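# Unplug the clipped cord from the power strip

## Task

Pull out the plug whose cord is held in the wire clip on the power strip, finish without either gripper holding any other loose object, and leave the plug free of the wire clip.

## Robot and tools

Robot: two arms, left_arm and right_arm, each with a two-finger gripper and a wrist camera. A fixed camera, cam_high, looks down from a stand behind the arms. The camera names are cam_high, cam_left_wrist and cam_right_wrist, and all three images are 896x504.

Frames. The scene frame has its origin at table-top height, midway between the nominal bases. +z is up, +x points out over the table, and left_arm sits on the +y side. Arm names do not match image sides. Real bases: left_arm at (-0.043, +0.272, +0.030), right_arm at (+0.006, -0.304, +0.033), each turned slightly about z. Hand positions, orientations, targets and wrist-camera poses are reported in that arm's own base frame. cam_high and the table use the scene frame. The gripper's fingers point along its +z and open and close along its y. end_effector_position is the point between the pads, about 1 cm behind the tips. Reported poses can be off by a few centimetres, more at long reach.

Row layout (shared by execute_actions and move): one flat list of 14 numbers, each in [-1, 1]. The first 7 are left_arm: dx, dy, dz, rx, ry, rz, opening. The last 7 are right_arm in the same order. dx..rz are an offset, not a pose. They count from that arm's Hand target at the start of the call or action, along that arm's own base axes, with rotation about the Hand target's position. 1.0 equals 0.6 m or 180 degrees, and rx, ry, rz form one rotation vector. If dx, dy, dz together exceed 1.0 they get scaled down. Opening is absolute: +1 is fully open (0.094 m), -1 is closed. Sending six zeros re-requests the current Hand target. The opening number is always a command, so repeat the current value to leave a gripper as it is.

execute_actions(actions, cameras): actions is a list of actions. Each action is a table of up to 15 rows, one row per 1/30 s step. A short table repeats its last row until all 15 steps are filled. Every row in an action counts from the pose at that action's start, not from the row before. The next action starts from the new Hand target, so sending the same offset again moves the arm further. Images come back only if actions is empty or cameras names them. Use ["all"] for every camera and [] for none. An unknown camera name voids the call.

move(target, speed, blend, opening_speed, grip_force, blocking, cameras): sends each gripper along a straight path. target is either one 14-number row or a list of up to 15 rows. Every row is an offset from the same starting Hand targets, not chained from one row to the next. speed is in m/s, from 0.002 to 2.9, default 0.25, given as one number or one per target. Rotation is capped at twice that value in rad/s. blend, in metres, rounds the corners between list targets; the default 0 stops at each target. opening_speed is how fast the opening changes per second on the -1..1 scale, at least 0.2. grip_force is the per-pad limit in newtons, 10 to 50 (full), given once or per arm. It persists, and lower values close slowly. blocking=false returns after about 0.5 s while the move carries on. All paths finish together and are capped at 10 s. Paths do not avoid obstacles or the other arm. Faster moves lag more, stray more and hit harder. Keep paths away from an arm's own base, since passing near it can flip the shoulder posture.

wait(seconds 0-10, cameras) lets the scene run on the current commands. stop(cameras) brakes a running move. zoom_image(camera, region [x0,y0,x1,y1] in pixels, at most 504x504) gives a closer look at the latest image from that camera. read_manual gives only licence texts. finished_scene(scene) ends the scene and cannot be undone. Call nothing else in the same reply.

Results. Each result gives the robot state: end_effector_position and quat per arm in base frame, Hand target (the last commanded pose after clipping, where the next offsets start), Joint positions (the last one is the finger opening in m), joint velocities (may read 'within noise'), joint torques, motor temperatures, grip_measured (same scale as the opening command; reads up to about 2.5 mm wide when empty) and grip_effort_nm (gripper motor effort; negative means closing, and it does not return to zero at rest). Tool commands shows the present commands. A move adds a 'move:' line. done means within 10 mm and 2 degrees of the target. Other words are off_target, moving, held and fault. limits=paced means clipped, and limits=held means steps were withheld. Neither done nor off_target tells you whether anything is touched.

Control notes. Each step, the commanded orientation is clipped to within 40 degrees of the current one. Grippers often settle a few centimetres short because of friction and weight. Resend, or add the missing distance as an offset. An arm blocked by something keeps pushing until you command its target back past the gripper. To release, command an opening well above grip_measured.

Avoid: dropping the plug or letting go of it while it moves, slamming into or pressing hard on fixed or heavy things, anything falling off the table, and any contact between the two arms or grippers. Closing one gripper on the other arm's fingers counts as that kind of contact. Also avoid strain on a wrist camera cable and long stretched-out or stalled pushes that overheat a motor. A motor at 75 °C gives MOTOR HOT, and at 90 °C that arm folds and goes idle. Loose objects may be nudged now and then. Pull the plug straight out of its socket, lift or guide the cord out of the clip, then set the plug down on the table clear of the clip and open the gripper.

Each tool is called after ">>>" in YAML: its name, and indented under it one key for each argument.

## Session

>>> execute_actions:
  actions: []

>>> zoom_image:
  camera: "cam_high"
  region: [190, 180, 590, 400]

Scene clock: 0.00 s.
left_arm: end_effector_position=(+0.2162, -0.1000, +0.4056) grip_measured=+1.000 grip_effort_nm=n/a end_effector_quat_wxyz=(+0.576, -0.198, +0.734, -0.299) | right_arm: end_effector_position=(+0.3463, +0.0855, +0.1614) grip_measured=+1.000 grip_effort_nm=n/a end_effector_quat_wxyz=(+0.605, -0.261, +0.722, -0.209)
Joint positions: left_arm=[-0.986 0.681 1.15 -0.687 -0.758 -0.892 0.094] | right_arm=[0.451 1.184 0.281 0.704 0.429 -0.596 0.094]
Joint velocities: within noise
Joint torques (N m): no reading
Motor temperatures (°C): left_arm=[26 29 35 27 26 27 27] | right_arm=[27 28 32 28 26 27 25]
Heat: left arm: 35 °C; right arm: 32 °C.
Hand target: left_arm +0.2155, -0.0971, +0.4114; +0.581, -0.201, +0.729, -0.302 | right_arm +0.3487, +0.0865, +0.1724; +0.618, -0.252, +0.716, -0.206
Tool commands: left_gripper/opening=+1.0 right_gripper/opening=+1.0
camera_calibration:
cam_left_wrist: T_world_to_cam=[[-0.0887877, -0.772676, 0.628561, -0.315657], [-0.647539, -0.434725, -0.625866, 0.402919], [0.756843, -0.462587, -0.461739, 0.0908979], [0, 0, 0, 1]] pos_world=[0.164084, -0.0266936, 0.492554]
cam_right_wrist: T_world_to_cam=[[0.0722465, -0.797155, 0.599436, -0.0559998], [-0.5726, -0.525245, -0.629481, 0.39302], [0.816645, -0.297759, -0.494398, -0.0693351], [0, 0, 0, 1]] pos_world=[0.285711, 0.141146, 0.246688]

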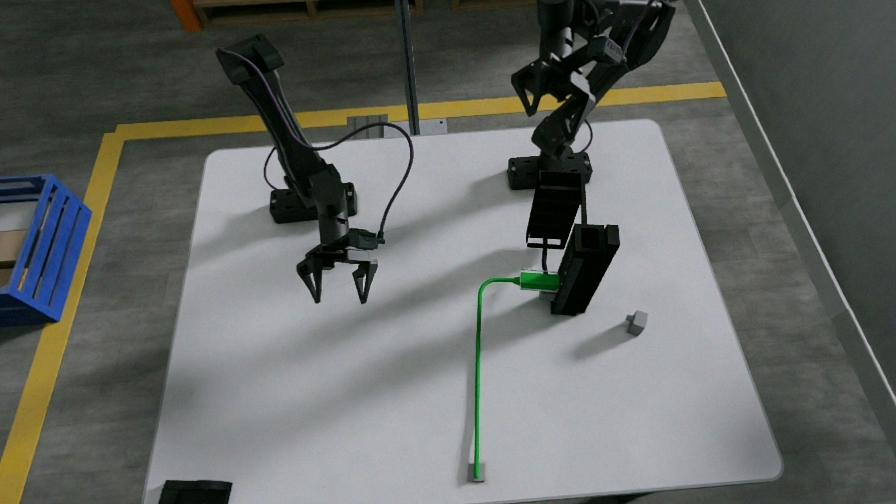

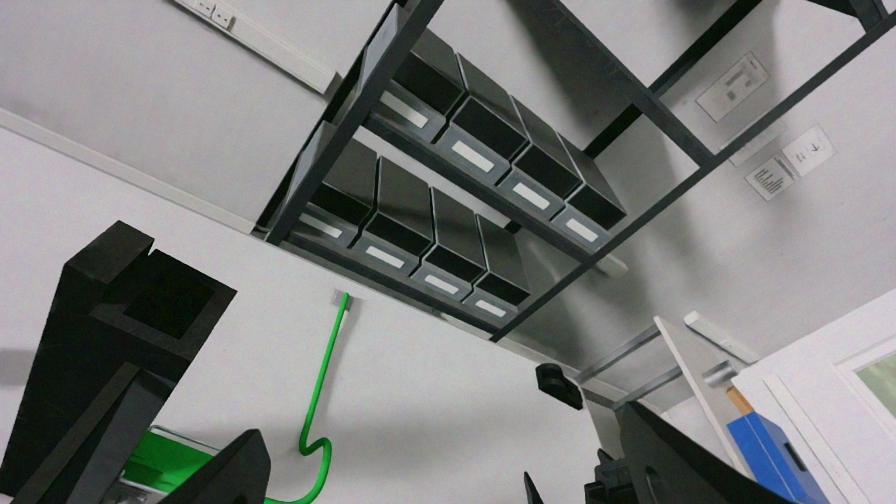

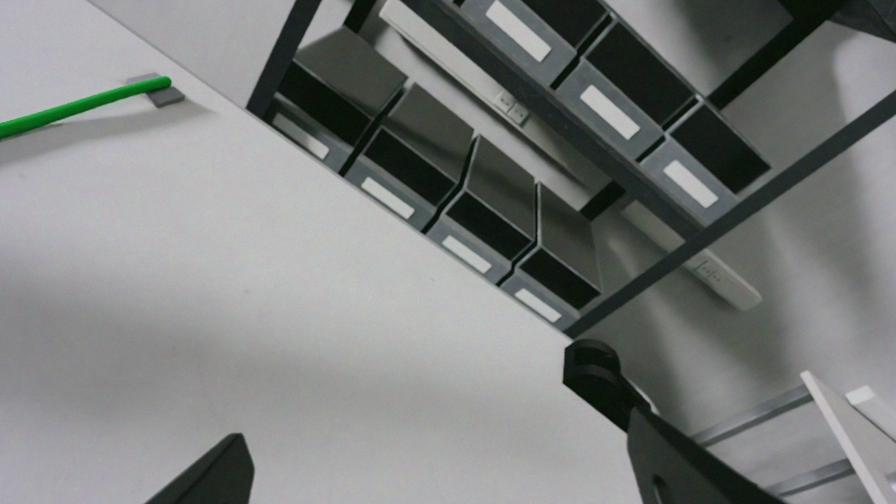

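Scaled by 1.260 from the camera's 896x504 image, which has a finer 1280x720 frame.

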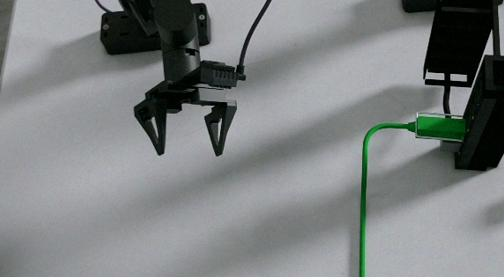

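>>> move:
  target: [-0.04,0.15,0.03,0,0,0,1,-0.006,0.40,0.06,0.389,0.503,0.048,-0.2]
  cameras: ["cam_right_wrist","cam_high"]
  speed: 0.45

Scene clock: 11.13 s.
left_arm: end_effector_position=(+0.1919, -0.0045, +0.4220) grip_measured=+1.000 grip_effort_nm=-0.02 end_effector_quat_wxyz=(+0.575, -0.214, +0.729, -0.303) | right_arm: end_effector_position=(+0.3376, +0.3218, +0.1986) grip_measured=-0.197 grip_effort_nm=-0.15 end_effector_quat_wxyz=(-0.006, +0.007, +0.893, +0.450)
Joint positions: left_arm=[1.03 0.671 1.325 -1.088 1.196 -0.363 0.094] | right_arm=[0.479 1.851 1.585 -0.753 -0.798 0.731 0.038]
Joint torques (N m): left_arm=[0.14 3.7 6.01 1.31 0.43 0.07] | right_arm=[-0.42 -8.08 11.81 1.09 -0.53 0.01]
Heat: left arm: 36 °C; right arm: 33 °C.
Hand target: left_arm +0.1915, -0.0071, +0.4293; +0.581, -0.201, +0.729, -0.302 | right_arm +0.3451, +0.3265, +0.2086; +0.000, +0.000, +0.886, +0.463
Off the commanded pose: left_arm 0.008 m, 2 deg | right_arm 0.013 m, 2 deg.
move: off_target (right_arm)
camera_calibration:
cam_right_wrist: T_world_to_cam=[[-0.0518205, -0.63196, -0.773267, 0.372002], [-0.884266, -0.330803, 0.329611, 0.387761], [-0.4641, 0.700854, -0.541678, 0.14703], [0, 0, 0, 1]] pos_world=[0.430398, 0.260317, 0.239489]
Images, in order (width x height): cam_high 896x504, cam_right_wrist 896x504.

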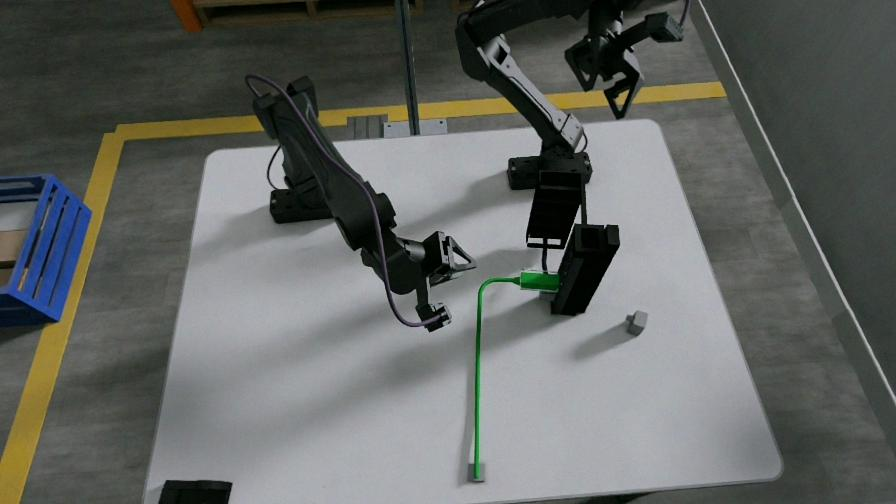

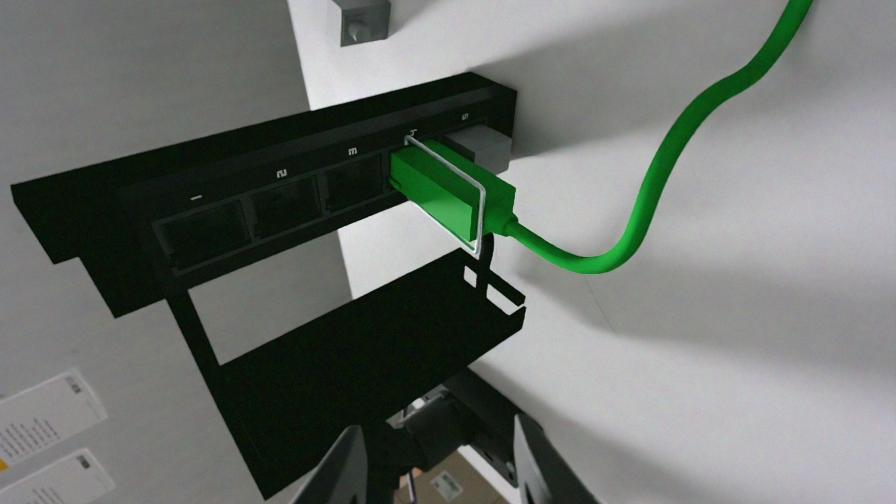

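>>> move:
  target: [0,0,0,0,0,0,1,0.012,0.12,-0.143,0,0,0,-0.2]
  cameras: ["cam_right_wrist"]
  speed: 0.25

Scene clock: 15.63 s.
left_arm: end_effector_position=(+0.1919, -0.0047, +0.4219) grip_measured=+1.000 grip_effort_nm=-0.01 end_effector_quat_wxyz=(+0.575, -0.214, +0.729, -0.303) | right_arm: end_effector_position=(+0.3480, +0.3973, +0.1253) grip_measured=-0.197 grip_effort_nm=-0.15 end_effector_quat_wxyz=(-0.006, +0.000, +0.888, +0.461)
Joint positions: left_arm=[1.03 0.671 1.325 -1.089 1.197 -0.361 0.094] | right_arm=[0.618 2.055 1.54 -0.375 -0.737 0.89 0.038]
Joint torques (N m): left_arm=[0.21 3.69 6.04 1.27 0.42 0.1] | right_arm=[-0.23 -10.28 7.98 1.36 -0.17 0.01]
Heat: left arm: 36 °C; right arm: 33 °C.
Hand target: left_arm +0.1915, -0.0071, +0.4293; +0.581, -0.201, +0.729, -0.302 | right_arm +0.3523, +0.3986, +0.1229; +0.000, +0.000, +0.886, +0.463
Off the commanded pose: left_arm 0.008 m, 2 deg | right_arm 0.005 m, 1 deg.
move: done
camera_calibration:
cam_right_wrist: T_world_to_cam=[[-0.039867, -0.614236, -0.788115, 0.354233], [-0.882835, -0.347762, 0.315695, 0.454075], [-0.467987, 0.708361, -0.528405, 0.0559513], [0, 0, 0, 1]] pos_world=[0.44118, 0.335859, 0.165392]
Images, in order (width x height): cam_right_wrist 896x504.

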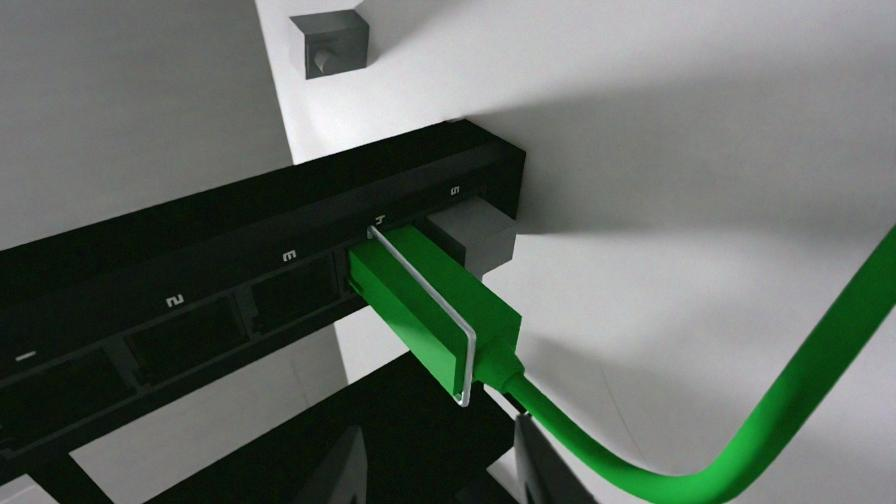

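>>> move:
  target:
    - [0,0,0,0,0,0,1,0.003,0.003,-0.027,0,0,0,-0.2]
    - [0,0,0,0,0,0,1,0.005,0.058,-0.042,0,0,0,-0.2]
  cameras: ["cam_right_wrist"]
  speed: 0.12
  blend: [0.003,0]

>>> zoom_image:
  camera: "cam_right_wrist"
  region: [260, 250, 620, 504]

Scene clock: 21.57 s.
left_arm: end_effector_position=(+0.1919, -0.0047, +0.4219) grip_measured=+1.000 grip_effort_nm=-0.01 end_effector_quat_wxyz=(+0.575, -0.214, +0.729, -0.303) | right_arm: end_effector_position=(+0.3433, +0.4267, +0.0910) grip_measured=-0.197 grip_effort_nm=-0.15 end_effector_quat_wxyz=(-0.016, +0.004, +0.891, +0.453)
Joint positions: left_arm=[1.03 0.671 1.325 -1.089 1.197 -0.361 0.094] | right_arm=[0.677 2.156 1.562 -0.286 -0.701 0.949 0.038]
Joint torques (N m): left_arm=[0.21 3.7 6.08 1.28 0.42 0.1] | right_arm=[-0.4 -10.32 11.37 1.39 -0.18 0.05]
Heat: left arm: 36 °C; right arm: 34 °C.
Hand target: left_arm +0.1915, -0.0071, +0.4293; +0.581, -0.201, +0.729, -0.302 | right_arm +0.3553, +0.4333, +0.0975; +0.000, +0.000, +0.886, +0.463
Off the commanded pose: left_arm 0.008 m, 2 deg | right_arm 0.015 m, 2 deg.
move: off_target (right_arm)
camera_calibration:
cam_right_wrist: T_world_to_cam=[[-0.0559071, -0.627781, -0.77638, 0.355223], [-0.874823, -0.343969, 0.34113, 0.464326], [-0.481205, 0.698267, -0.529967, 0.0238124], [0, 0, 0, 1]] pos_world=[0.437521, 0.366089, 0.130013]
Images, in order (width x height): cam_right_wrist 896x504.

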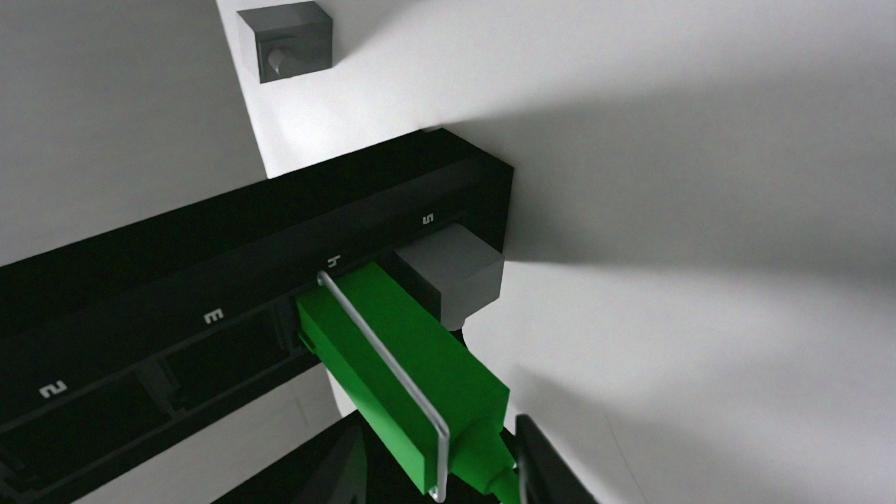

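Scaled by 1.400 from the camera's 896x504 image, which has a finer 1280x720 frame.

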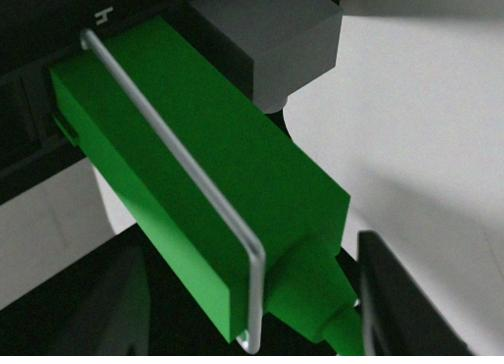

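>>> move:
  target:
    - [0,0,0,0,0,0,1,0.013,-0.002,0.0,0,0,0,-0.2]
    - [0,0,0,0,0,0,1,0.013,-0.002,0.0,0,0,0,-1]
  cameras: ["cam_right_wrist"]
  opening_speed: 1.0
  speed: 0.1

>>> zoom_image:
  camera: "cam_right_wrist"
  region: [260, 250, 620, 504]

Scene clock: 26.07 s.
left_arm: end_effector_position=(+0.1919, -0.0047, +0.4219) grip_measured=+1.000 grip_effort_nm=-0.01 end_effector_quat_wxyz=(+0.575, -0.214, +0.729, -0.303) | right_arm: end_effector_position=(+0.3547, +0.4275, +0.0954) grip_measured=-0.990 grip_effort_nm=-0.53 end_effector_quat_wxyz=(-0.007, +0.007, +0.889, +0.458)
Joint positions: left_arm=[1.03 0.671 1.325 -1.089 1.197 -0.361 0.094] | right_arm=[0.666 2.172 1.598 -0.289 -0.7 0.949 0]
Joint torques (N m): left_arm=[0.18 3.73 6.02 1.28 0.42 0.12] | right_arm=[-0.53 -9.89 11.58 1.25 -0.23 -0.1]
Heat: left arm: 36 °C; right arm: 34 °C.
Hand target: left_arm +0.1915, -0.0071, +0.4293; +0.581, -0.201, +0.729, -0.302 | right_arm +0.3630, +0.4322, +0.0976; +0.000, +0.000, +0.886, +0.463
Off the commanded pose: left_arm 0.008 m, 2 deg | right_arm 0.010 m, 1 deg.
move: done
camera_calibration:
cam_right_wrist: T_world_to_cam=[[-0.0534768, -0.61916, -0.783442, 0.355928], [-0.883362, -0.336507, 0.326242, 0.474219], [-0.46563, 0.709509, -0.528947, 0.0205346], [0, 0, 0, 1]] pos_world=[0.447502, 0.365385, 0.135001]
Images, in order (width x height): cam_right_wrist 896x504.

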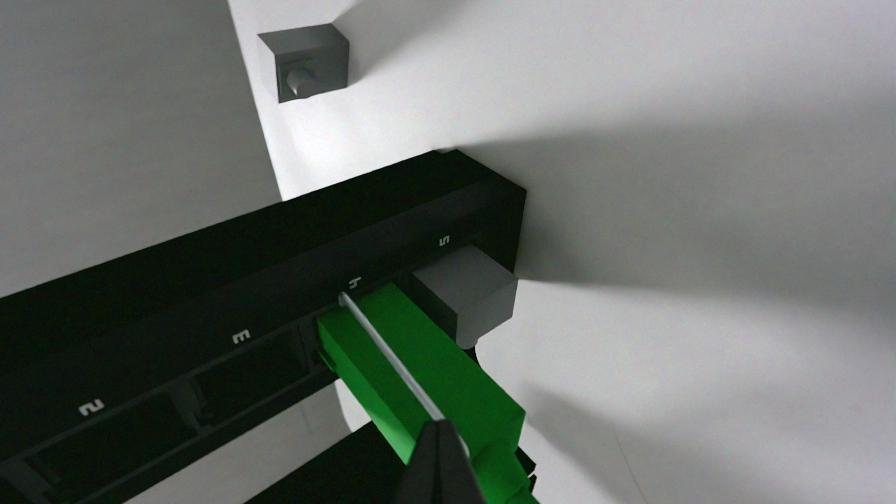

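Scaled by 1.400 from the camera's 896x504 image, which has a finer 1280x720 frame.

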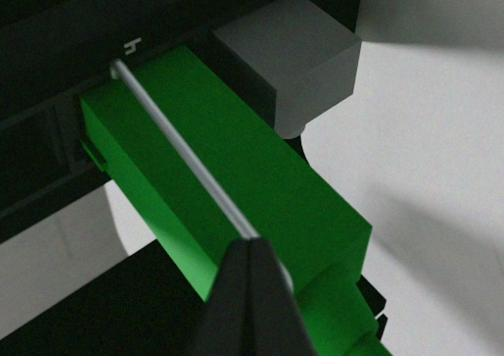

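>>> move:
  target:
    - [0,0,0,0,0,0,1,0,-0.003,0.0,0,0,0,-0.2]
    - [0,0,0,0,0,0,1,-0.025,-0.003,-0.015,0,0,0,-0.2]
    - [0,0,0,0,0,0,1,-0.025,0.014,-0.018,0,0,0,-0.2]
  cameras: ["cam_right_wrist"]
  speed: 0.1

>>> zoom_image:
  camera: "cam_right_wrist"
  region: [260, 250, 620, 504]

Scene clock: 33.10 s.
left_arm: end_effector_position=(+0.1919, -0.0047, +0.4219) grip_measured=+1.000 grip_effort_nm=-0.01 end_effector_quat_wxyz=(+0.575, -0.214, +0.729, -0.303) | right_arm: end_effector_position=(+0.3414, +0.4345, +0.0831) grip_measured=-0.203 grip_effort_nm=0.15 end_effector_quat_wxyz=(-0.012, +0.005, +0.890, +0.456)
Joint positions: left_arm=[1.03 0.671 1.325 -1.089 1.197 -0.361 0.094] | right_arm=[0.695 2.172 1.548 -0.232 -0.686 0.971 0.037]
Joint torques (N m): left_arm=[0.23 3.74 6.08 1.28 0.42 0.11] | right_arm=[0.2 -10.73 9.73 1.45 -0.2 0.04]
Heat: left arm: 36 °C; right arm: 34 °C.
Hand target: left_arm +0.1915, -0.0071, +0.4293; +0.581, -0.201, +0.729, -0.302 | right_arm +0.3480, +0.4405, +0.0867; +0.000, +0.000, +0.886, +0.463
Off the commanded pose: left_arm 0.008 m, 2 deg | right_arm 0.010 m, 2 deg.
move: done
camera_calibration:
cam_right_wrist: T_world_to_cam=[[-0.053426, -0.623087, -0.780325, 0.351424], [-0.878779, -0.341775, 0.333073, 0.469053], [-0.47423, 0.703528, -0.529296, 0.00852132], [0, 0, 0, 1]] pos_world=[0.43501, 0.373284, 0.122506]
Images, in order (width x height): cam_right_wrist 896x504.

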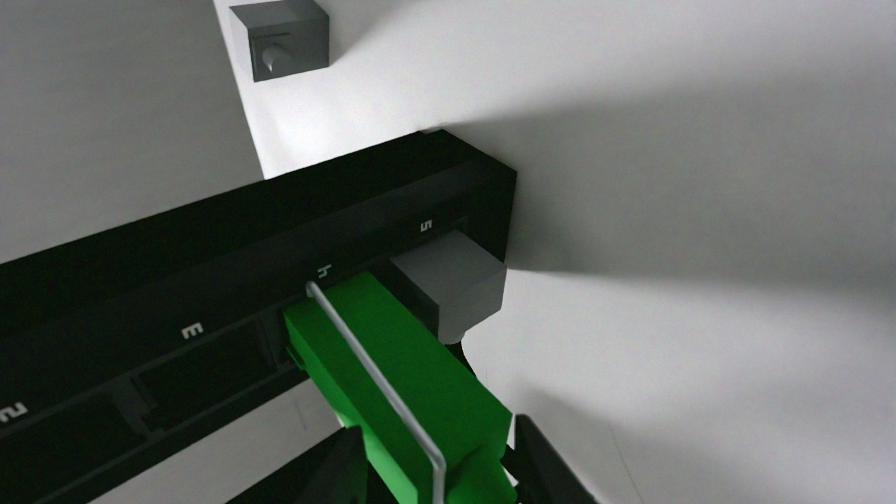

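Scaled by 1.400 from the camera's 896x504 image, which has a finer 1280x720 frame.

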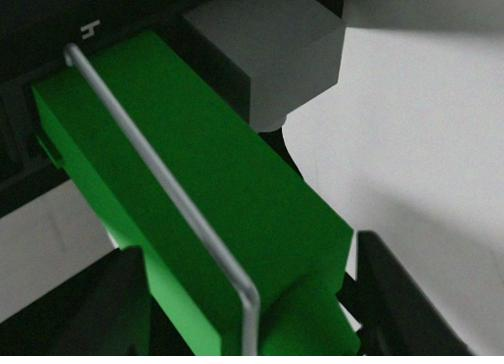

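>>> move:
  target: [0,0,0,0,0,0,1,0,0.0,0.0,0,0,0,-1]
  cameras: ["cam_right_wrist"]
  opening_speed: 1.0

>>> zoom_image:
  camera: "cam_right_wrist"
  region: [260, 250, 620, 504]

Scene clock: 36.87 s.
left_arm: end_effector_position=(+0.1919, -0.0047, +0.4219) grip_measured=+1.000 grip_effort_nm=-0.01 end_effector_quat_wxyz=(+0.575, -0.214, +0.729, -0.303) | right_arm: end_effector_position=(+0.3423, +0.4352, +0.0840) grip_measured=-0.954 grip_effort_nm=-1.02 end_effector_quat_wxyz=(-0.010, +0.004, +0.889, +0.457)
Joint positions: left_arm=[1.03 0.671 1.325 -1.089 1.197 -0.361 0.094] | right_arm=[0.695 2.172 1.548 -0.226 -0.686 0.971 0.002]
Joint torques (N m): left_arm=[0.18 3.71 6.02 1.28 0.42 0.08] | right_arm=[0.06 -10.74 9.76 1.37 -0.18 -0.01]
Heat: left arm: 36 °C; right arm: 34 °C.
Hand target: left_arm +0.1915, -0.0071, +0.4293; +0.581, -0.201, +0.729, -0.302 | right_arm +0.3481, +0.4405, +0.0867; +0.000, +0.000, +0.886, +0.463
Off the commanded pose: left_arm 0.008 m, 2 deg | right_arm 0.008 m, 1 deg.
move: done
camera_calibration:
cam_right_wrist: T_world_to_cam=[[-0.0499208, -0.62001, -0.783004, 0.350132], [-0.880567, -0.342618, 0.327438, 0.471165], [-0.471286, 0.705833, -0.528856, 0.00685367], [0, 0, 0, 1]] pos_world=[0.435601, 0.373677, 0.123502]
Images, in order (width x height): cam_right_wrist 896x504.

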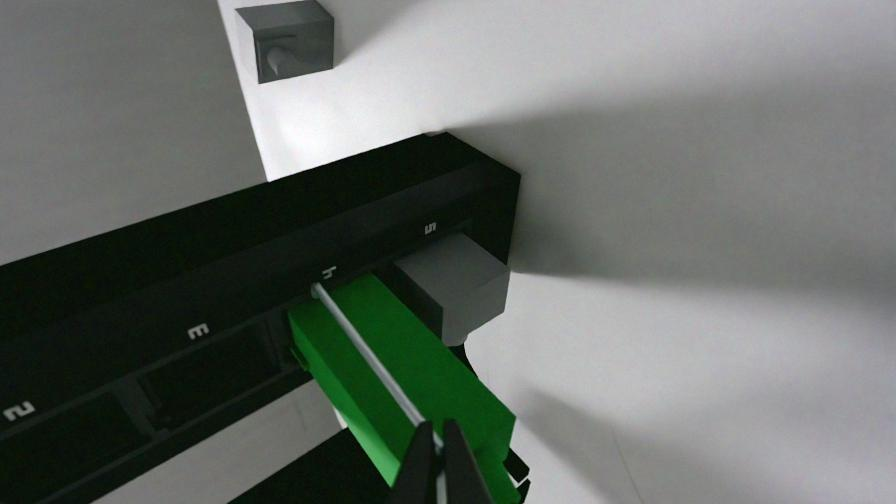

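Scaled by 1.400 from the camera's 896x504 image, which has a finer 1280x720 frame.

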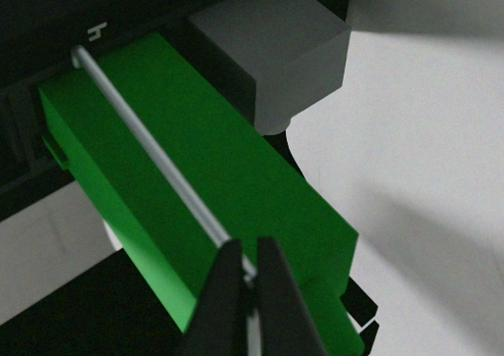

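>>> move:
  target:
    - [0,0,0,0,0,0,1,0,0.005,0.034,-0.085,0,0,-1]
    - [0,0,0,0,0,0,1,0,0.024,0.073,-0.194,0,0,-1]
    - [0,0,0,0,0,0,1,0,0.07,0.108,-0.2,0,0,-1]
  cameras: ["cam_right_wrist","cam_high"]
  speed: 0.1
  blend: [0.01,0.01,0]

>>> zoom_image:
  camera: "cam_right_wrist"
  region: [260, 250, 620, 504]

Scene clock: 43.83 s.
left_arm: end_effector_position=(+0.1919, -0.0047, +0.4219) grip_measured=+1.000 grip_effort_nm=-0.01 end_effector_quat_wxyz=(+0.575, -0.214, +0.729, -0.303) | right_arm: end_effector_position=(+0.3427, +0.4625, +0.1362) grip_measured=-0.958 grip_effort_nm=-1.03 end_effector_quat_wxyz=(+0.043, +0.018, +0.973, +0.226)
Joint positions: left_arm=[1.03 0.671 1.325 -1.089 1.197 -0.361 0.094] | right_arm=[0.864 2.623 2.843 -1.377 -0.215 0.947 0.002]
Joint torques (N m): left_arm=[0.23 3.74 6.04 1.28 0.43 0.09] | right_arm=[1.18 -14.15 9.28 1.55 -0.03 0.1]
Heat: left arm: 36 °C; right arm: 34 °C.
Hand target: left_arm +0.1915, -0.0071, +0.4293; +0.581, -0.201, +0.729, -0.302 | right_arm +0.3481, +0.4825, +0.1516; +0.000, +0.000, +0.986, +0.166
Off the commanded pose: left_arm 0.008 m, 2 deg | right_arm 0.026 m, 9 deg.
elbow stopped short (right arm): the move would have taken joint 3 (elbow) straighter than the controller allows.
move: off_target (right_arm)
camera_calibration:
cam_right_wrist: T_world_to_cam=[[-0.0546246, -0.914992, -0.399757, 0.493795], [-0.925336, -0.104047, 0.364592, 0.363837], [-0.375193, 0.389826, -0.840991, 0.171077], [0, 0, 0, 1]] pos_world=[0.427832, 0.422985, 0.20862]
Images, in order (width x height): cam_high 896x504, cam_right_wrist 896x504.

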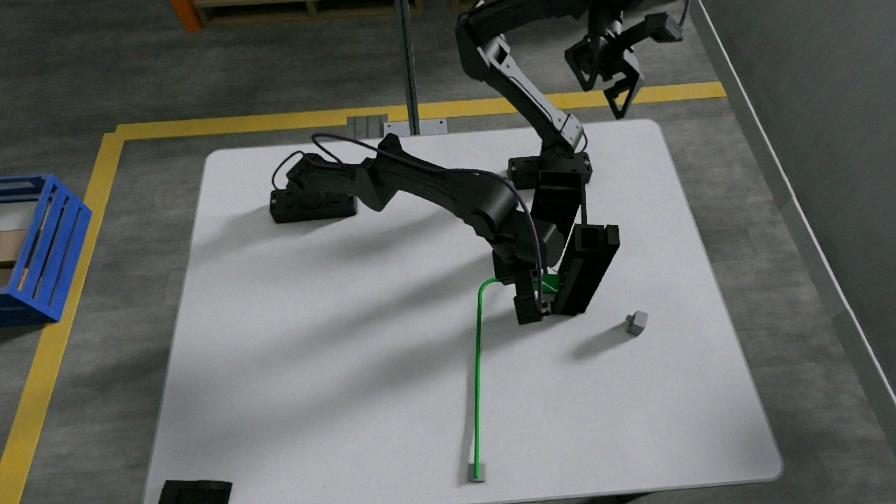

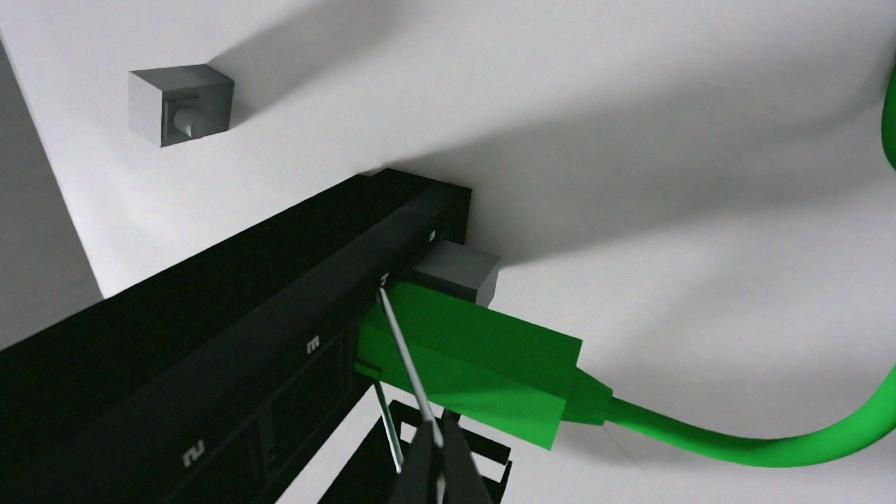

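Scaled by 1.400 from the camera's 896x504 image, which has a finer 1280x720 frame.

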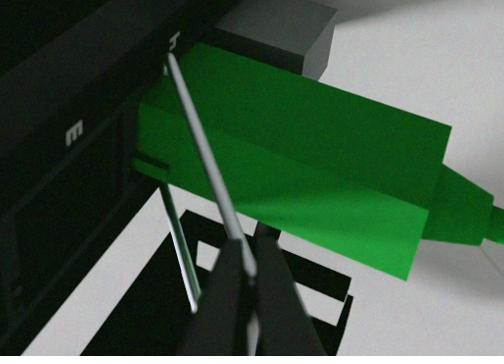

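>>> move:
  target:
    - [0,0,0,0,0,0,1,0,-0.01,0.0,0.04,0,0,-0.8]
    - [0,0,0,0,0,0,1,0,0.035,0.01,0.14,0,0,-0.8]
  cameras: ["cam_right_wrist"]
  speed: 0.12
  blend: [0.01,0]

>>> zoom_image:
  camera: "cam_right_wrist"
  region: [260, 250, 620, 504]

Scene clock: 49.03 s.
left_arm: end_effector_position=(+0.1919, -0.0047, +0.4219) grip_measured=+1.000 grip_effort_nm=-0.01 end_effector_quat_wxyz=(+0.575, -0.214, +0.729, -0.303) | right_arm: end_effector_position=(+0.3452, +0.5028, +0.1211) grip_measured=-0.803 grip_effort_nm=0.14 end_effector_quat_wxyz=(-0.021, +0.006, +0.937, +0.350)
Joint positions: left_arm=[1.03 0.671 1.325 -1.089 1.197 -0.361 0.094] | right_arm=[0.828 2.536 2.488 -0.976 -0.489 0.98 0.009]
Joint torques (N m): left_arm=[0.18 3.74 6 1.28 0.43 0.11] | right_arm=[-0.49 -19.12 7.56 1.21 -0.27 0.06]
Heat: left arm: 36 °C; right arm: 34 °C.
Hand target: left_arm +0.1915, -0.0071, +0.4293; +0.581, -0.201, +0.729, -0.302 | right_arm +0.3480, +0.5035, +0.1575; +0.000, +0.000, +0.926, +0.377
Off the commanded pose: left_arm 0.008 m, 2 deg | right_arm 0.037 m, 4 deg.
elbow stopped short (right arm): the move would have taken joint 3 (elbow) straighter than the controller allows.
move: off_target (right_arm); blend cut to 0 m at target 1
camera_calibration:
cam_right_wrist: T_world_to_cam=[[-0.0583065, -0.785457, -0.616163, 0.48717], [-0.869268, -0.263555, 0.418225, 0.430162], [-0.490891, 0.559996, -0.667406, 0.0770101], [0, 0, 0, 1]] pos_world=[0.440135, 0.452897, 0.171668]
Images, in order (width x height): cam_right_wrist 896x504.

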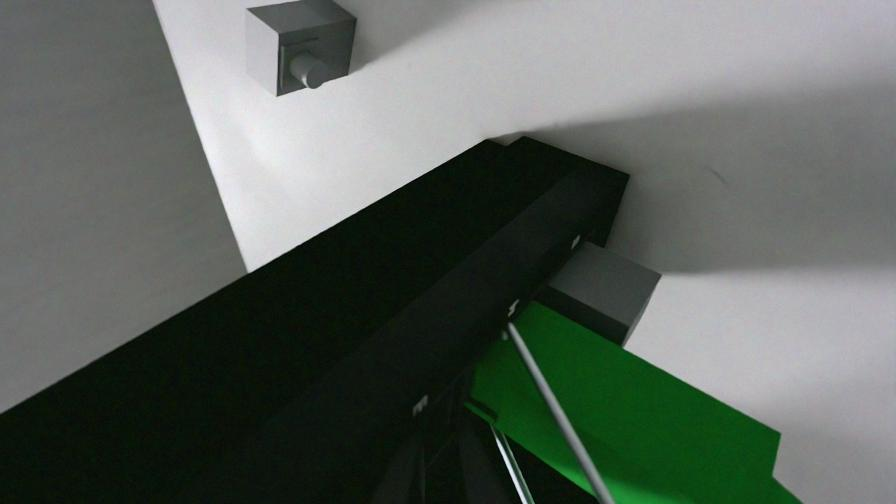

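Scaled by 1.400 from the camera's 896x504 image, which has a finer 1280x720 frame.

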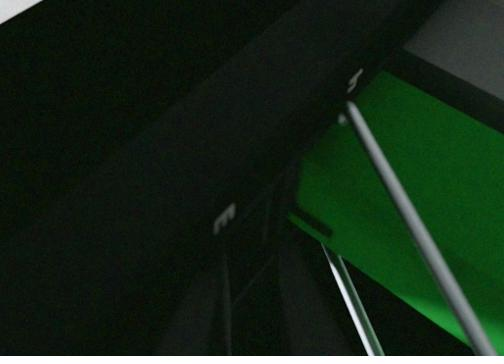

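>>> wait:
  seconds: 0
  cameras: ["cam_high","cam_right_wrist","cam_left_wrist"]

>>> zoom_image:
  camera: "cam_high"
  region: [470, 200, 620, 330]

>>> zoom_image:
  camera: "cam_right_wrist"
  region: [380, 280, 700, 504]

Scene clock: 51.47 s.
left_arm: end_effector_position=(+0.1919, -0.0047, +0.4219) grip_measured=+1.000 grip_effort_nm=-0.02 end_effector_quat_wxyz=(+0.575, -0.214, +0.729, -0.303) | right_arm: end_effector_position=(+0.3452, +0.5028, +0.1211) grip_measured=-0.803 grip_effort_nm=0.14 end_effector_quat_wxyz=(-0.021, +0.006, +0.937, +0.350)
Joint positions: left_arm=[1.03 0.671 1.325 -1.089 1.197 -0.361 0.094] | right_arm=[0.828 2.536 2.488 -0.976 -0.489 0.98 0.009]
Joint torques (N m): left_arm=[0.21 3.69 6.02 1.28 0.42 0.11] | right_arm=[-0.24 -18.97 7.46 1.22 -0.21 0.07]
Motor temperatures (°C): left_arm=[26 29 36 31 27 27 27] | right_arm=[27 33 34 32 26 27 25]
Heat: left arm: 36 °C; right arm: 34 °C.
Hand target: left_arm +0.1915, -0.0071, +0.4293; +0.581, -0.201, +0.729, -0.302 | right_arm +0.3480, +0.5035, +0.1575; +0.000, +0.000, +0.926, +0.377
Tool commands: left_gripper/opening=+1.0 right_gripper/opening=-0.8
Off the commanded pose: left_arm 0.008 m, 2 deg | right_arm 0.037 m, 4 deg.
camera_calibration:
cam_left_wrist: T_world_to_cam=[[-0.070893, -0.755895, 0.650843, -0.267254], [-0.640217, -0.465874, -0.610806, 0.430849], [0.764916, -0.459983, -0.45091, 0.154828], [0, 0, 0, 1]] pos_world=[0.13846, 0.0699236, 0.506919]
cam_right_wrist: T_world_to_cam=[[-0.0590049, -0.785472, -0.616079, 0.487408], [-0.869209, -0.263071, 0.418652, 0.429887], [-0.490912, 0.560203, -0.667216, 0.0768269], [0, 0, 0, 1]] pos_world=[0.440136, 0.452897, 0.171569]

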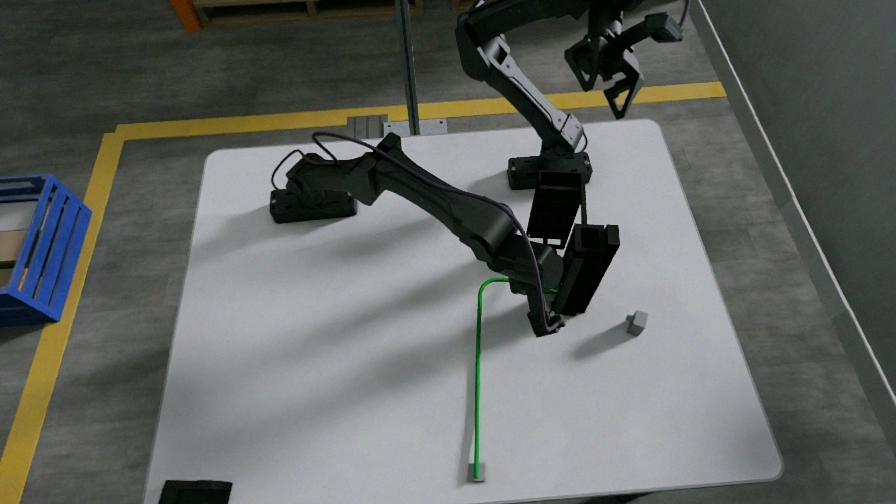

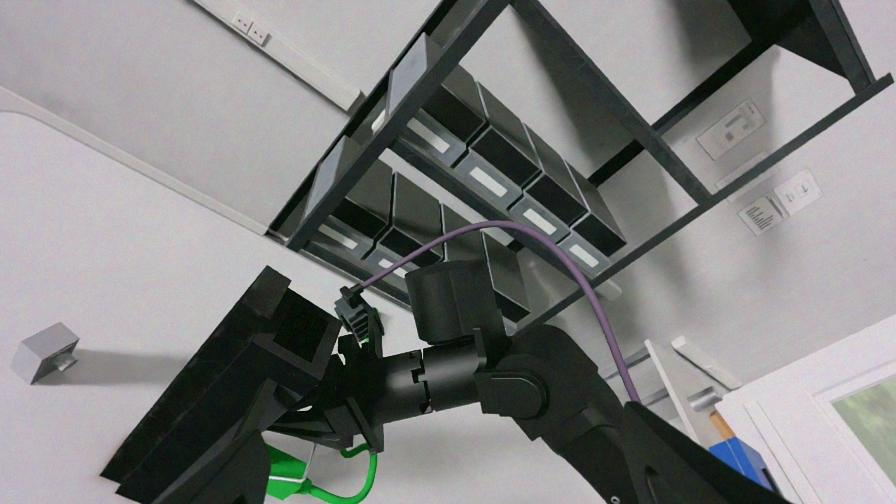

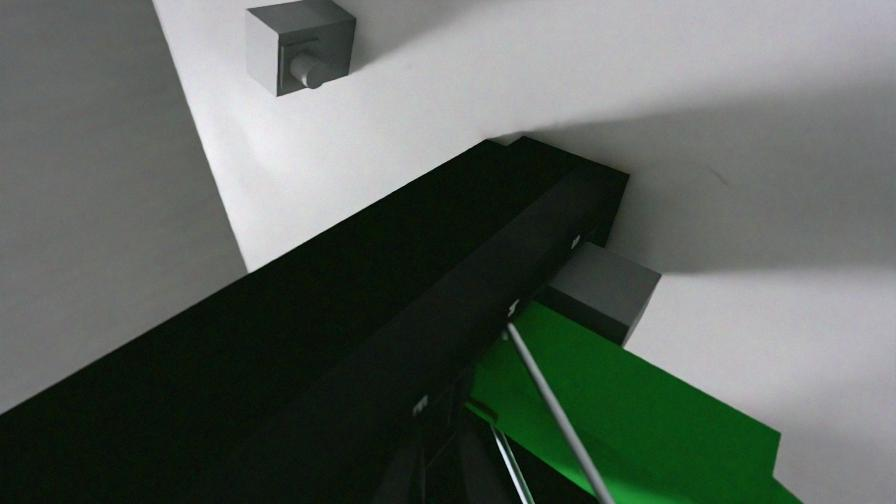

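Scaled by 3.360 from the camera's 896x504 image, which has a finer 1280x720 frame.

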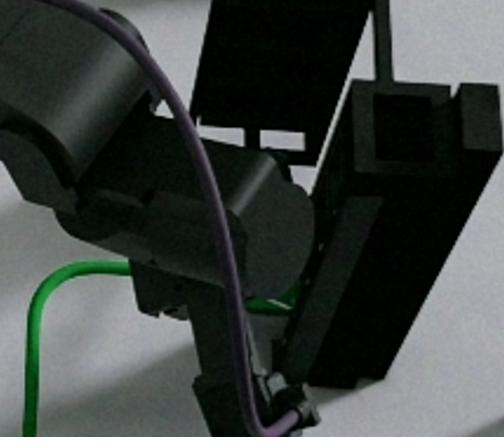

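Scaled by 1.575 from the camera's 896x504 image, which has a finer 1280x720 frame.

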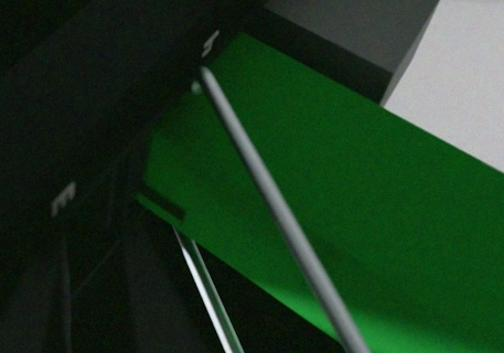

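>>> move:
  target: [0,0,0,0,0,0,1,0,-0.17,0.02,0.05,0,0,-0.8]
  cameras: ["cam_right_wrist","cam_high"]
  speed: 0.15

>>> zoom_image:
  camera: "cam_right_wrist"
  region: [260, 150, 620, 504]

Scene clock: 54.87 s.
left_arm: end_effector_position=(+0.1919, -0.0047, +0.4219) grip_measured=+1.000 grip_effort_nm=-0.01 end_effector_quat_wxyz=(+0.575, -0.214, +0.729, -0.303) | right_arm: end_effector_position=(+0.3517, +0.3997, +0.1404) grip_measured=-0.803 grip_effort_nm=0.14 end_effector_quat_wxyz=(-0.020, +0.019, +0.904, +0.426)
Joint positions: left_arm=[1.03 0.671 1.325 -1.089 1.197 -0.361 0.094] | right_arm=[0.631 2.09 1.712 -0.589 -0.686 0.895 0.009]
Joint torques (N m): left_arm=[0.14 3.74 6.05 1.27 0.42 0.09] | right_arm=[0.05 -16.01 7.19 1.35 -0.42 -0.09]
Heat: left arm: 36 °C; right arm: 34 °C.
Hand target: left_arm +0.1915, -0.0071, +0.4293; +0.581, -0.201, +0.729, -0.302 | right_arm +0.3480, +0.4016, +0.1697; +0.000, +0.000, +0.894, +0.449
Off the commanded pose: left_arm 0.008 m, 2 deg | right_arm 0.029 m, 4 deg.
move: off_target (right_arm)
camera_calibration:
cam_right_wrist: T_world_to_cam=[[-0.0859611, -0.672496, -0.735092, 0.399672], [-0.87459, -0.302449, 0.378968, 0.42346], [-0.477182, 0.675481, -0.562159, 0.0850048], [0, 0, 0, 1]] pos_world=[0.445273, 0.339433, 0.181104]
Images, in order (width x height): cam_high 896x504, cam_right_wrist 896x504.

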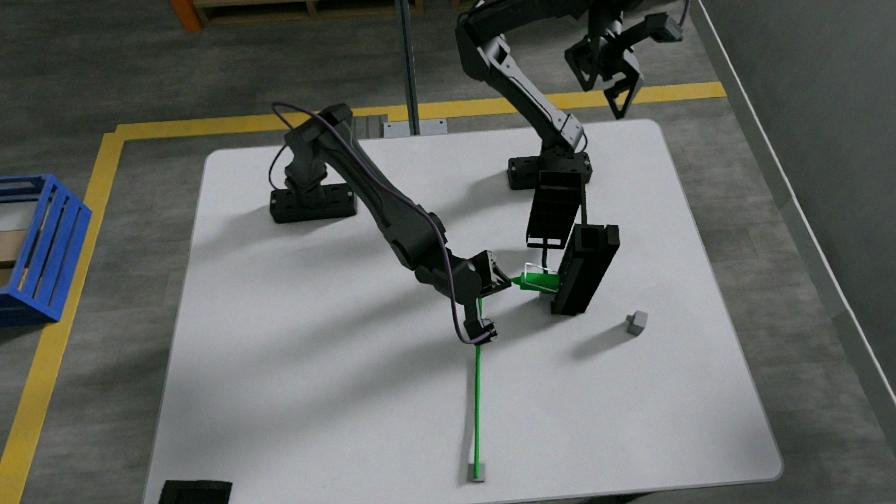

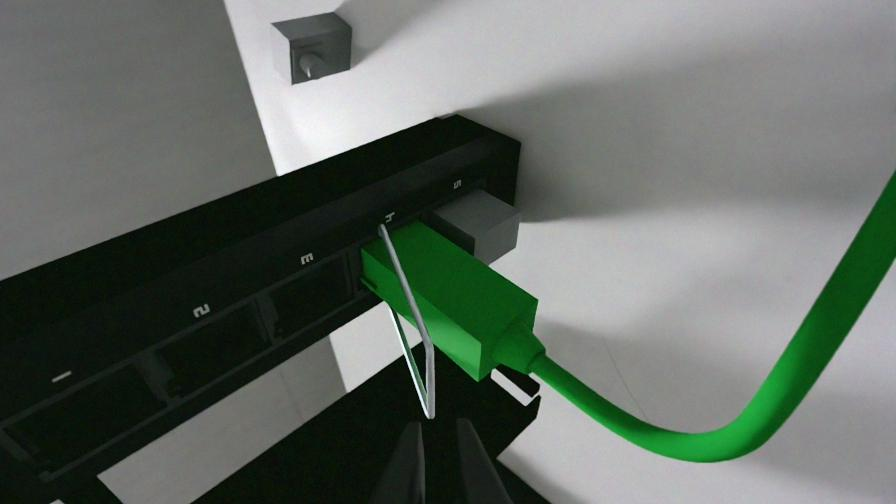

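Scaled by 1.400 from the camera's 896x504 image, which has a finer 1280x720 frame.

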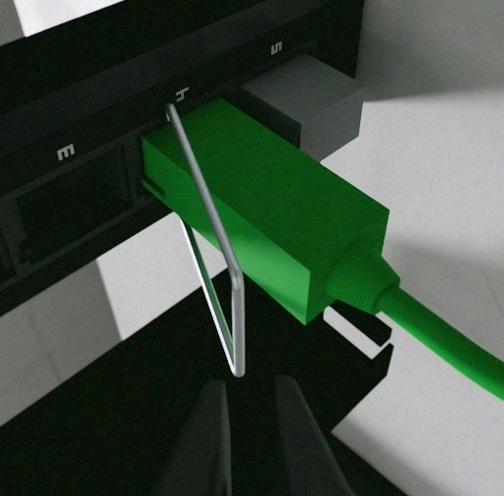

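>>> move:
  target:
    - [0,0,0,0,0,0,1,-0.03,0.005,-0.077,0,0,0,-1]
    - [0,0,0,0,0,0,1,-0.03,0.035,-0.094,0,0,0,-1]
  cameras: ["cam_right_wrist"]
  speed: 0.15

>>> zoom_image:
  camera: "cam_right_wrist"
  region: [260, 200, 620, 504]

Scene clock: 61.53 s.
left_arm: end_effector_position=(+0.1919, -0.0047, +0.4219) grip_measured=+1.000 grip_effort_nm=-0.01 end_effector_quat_wxyz=(+0.575, -0.214, +0.729, -0.303) | right_arm: end_effector_position=(+0.3216, +0.4169, +0.0989) grip_measured=-0.990 grip_effort_nm=-0.54 end_effector_quat_wxyz=(-0.019, +0.007, +0.900, +0.435)
Joint positions: left_arm=[1.03 0.671 1.325 -1.089 1.197 -0.361 0.094] | right_arm=[0.698 2.071 1.491 -0.33 -0.668 0.95 0]
Joint torques (N m): left_arm=[0.18 3.7 6.04 1.27 0.43 0.1] | right_arm=[-0.13 -11.9 9.78 1.37 -0.16 0]
Heat: left arm: 36 °C; right arm: 36 °C.
Hand target: left_arm +0.1915, -0.0071, +0.4293; +0.581, -0.201, +0.729, -0.302 | right_arm +0.3300, +0.4226, +0.1133; +0.000, +0.000, +0.893, +0.449
Off the commanded pose: left_arm 0.008 m, 2 deg | right_arm 0.018 m, 3 deg.
move: off_target (right_arm)
camera_calibration:
cam_right_wrist: T_world_to_cam=[[-0.062577, -0.657678, -0.750696, 0.366043], [-0.872142, -0.32966, 0.361513, 0.430421], [-0.485234, 0.677336, -0.55296, 0.0365648], [0, 0, 0, 1]] pos_world=[0.416037, 0.357864, 0.139402]
Images, in order (width x height): cam_right_wrist 896x504.

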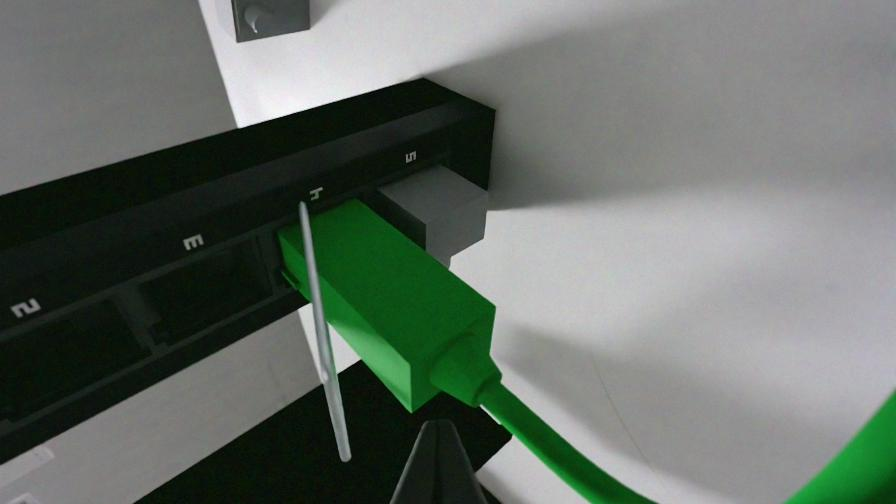

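Scaled by 1.400 from the camera's 896x504 image, which has a finer 1280x720 frame.

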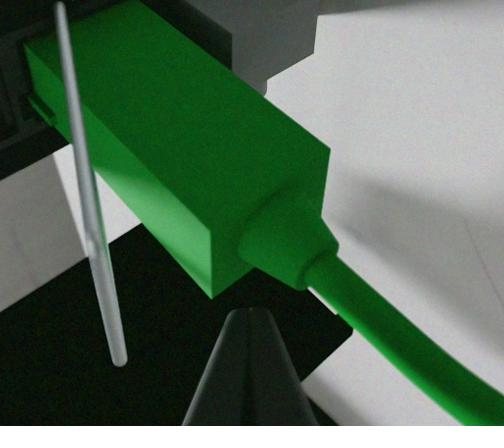

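>>> move:
  target:
    - [0,0,0,0,0,0,1,0.014,0.032,-0.003,0,0,0,-1]
    - [0,0,0,0,0,0,1,0.014,0.070,0.055,0,0,0,-1]
    - [0,0,0,0,0,0,1,0.014,0.115,0.09,0,0,0,-1]
  cameras: ["cam_right_wrist","cam_high"]
  speed: 0.1
  blend: [0,0.01,0]

>>> zoom_image:
  camera: "cam_right_wrist"
  region: [260, 200, 620, 504]

Scene clock: 68.97 s.
left_arm: end_effector_position=(+0.1919, -0.0047, +0.4219) grip_measured=+1.000 grip_effort_nm=-0.02 end_effector_quat_wxyz=(+0.575, -0.214, +0.729, -0.303) | right_arm: end_effector_position=(+0.3320, +0.4859, +0.1650) grip_measured=-0.990 grip_effort_nm=-0.54 end_effector_quat_wxyz=(-0.007, +0.001, +0.895, +0.446)
Joint positions: left_arm=[1.03 0.671 1.325 -1.089 1.197 -0.361 0.094] | right_arm=[0.795 2.212 1.953 -0.561 -0.602 1.04 0]
Joint torques (N m): left_arm=[0.12 3.75 6.02 1.27 0.42 0.11] | right_arm=[0.06 -10.54 12.05 1.26 -0.15 0.05]
Heat: left arm: 36 °C; right arm: 35 °C.
Hand target: left_arm +0.1915, -0.0071, +0.4293; +0.581, -0.201, +0.729, -0.302 | right_arm +0.3384, +0.4915, +0.1671; +0.000, +0.000, +0.894, +0.449
Off the commanded pose: left_arm 0.008 m, 2 deg | right_arm 0.009 m, 1 deg.
move: done
camera_calibration:
cam_right_wrist: T_world_to_cam=[[-0.0412307, -0.640662, -0.766715, 0.449096], [-0.882126, -0.337019, 0.329048, 0.450504], [-0.469206, 0.689906, -0.551249, 0.0197485], [0, 0, 0, 1]] pos_world=[0.425183, 0.425922, 0.206978]
Images, in order (width x height): cam_high 896x504, cam_right_wrist 896x504.

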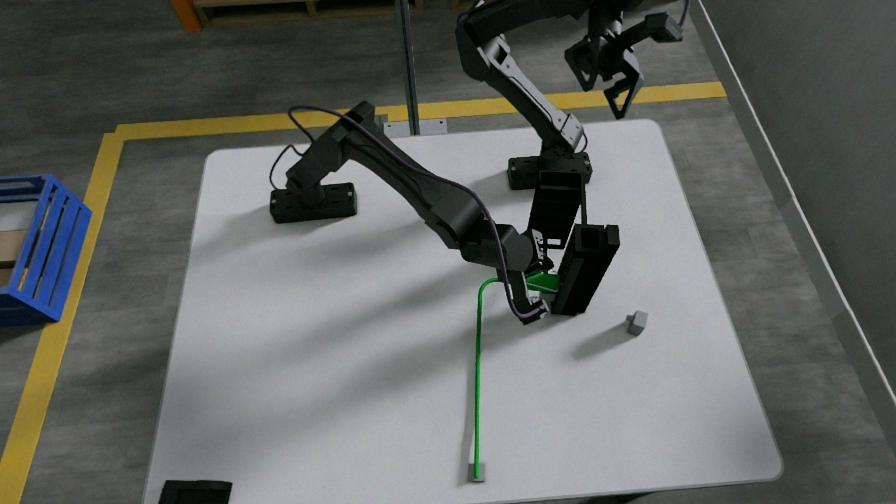

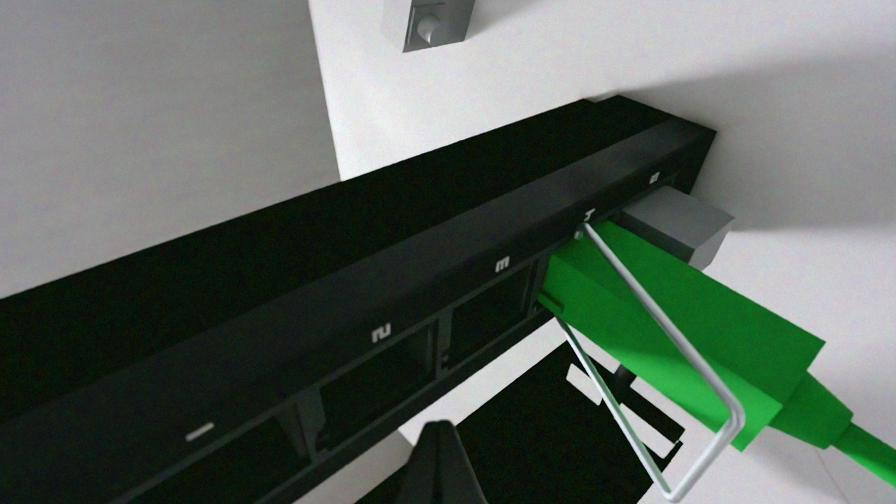

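Scaled by 1.400 from the camera's 896x504 image, which has a finer 1280x720 frame.

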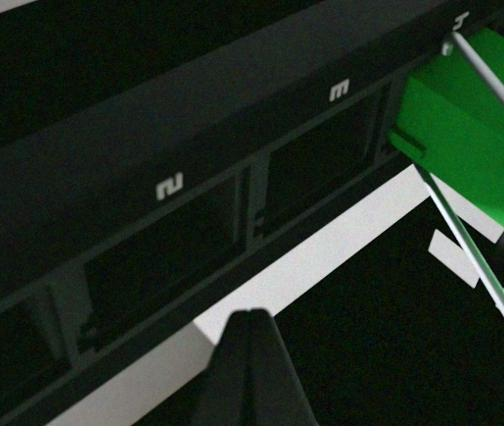

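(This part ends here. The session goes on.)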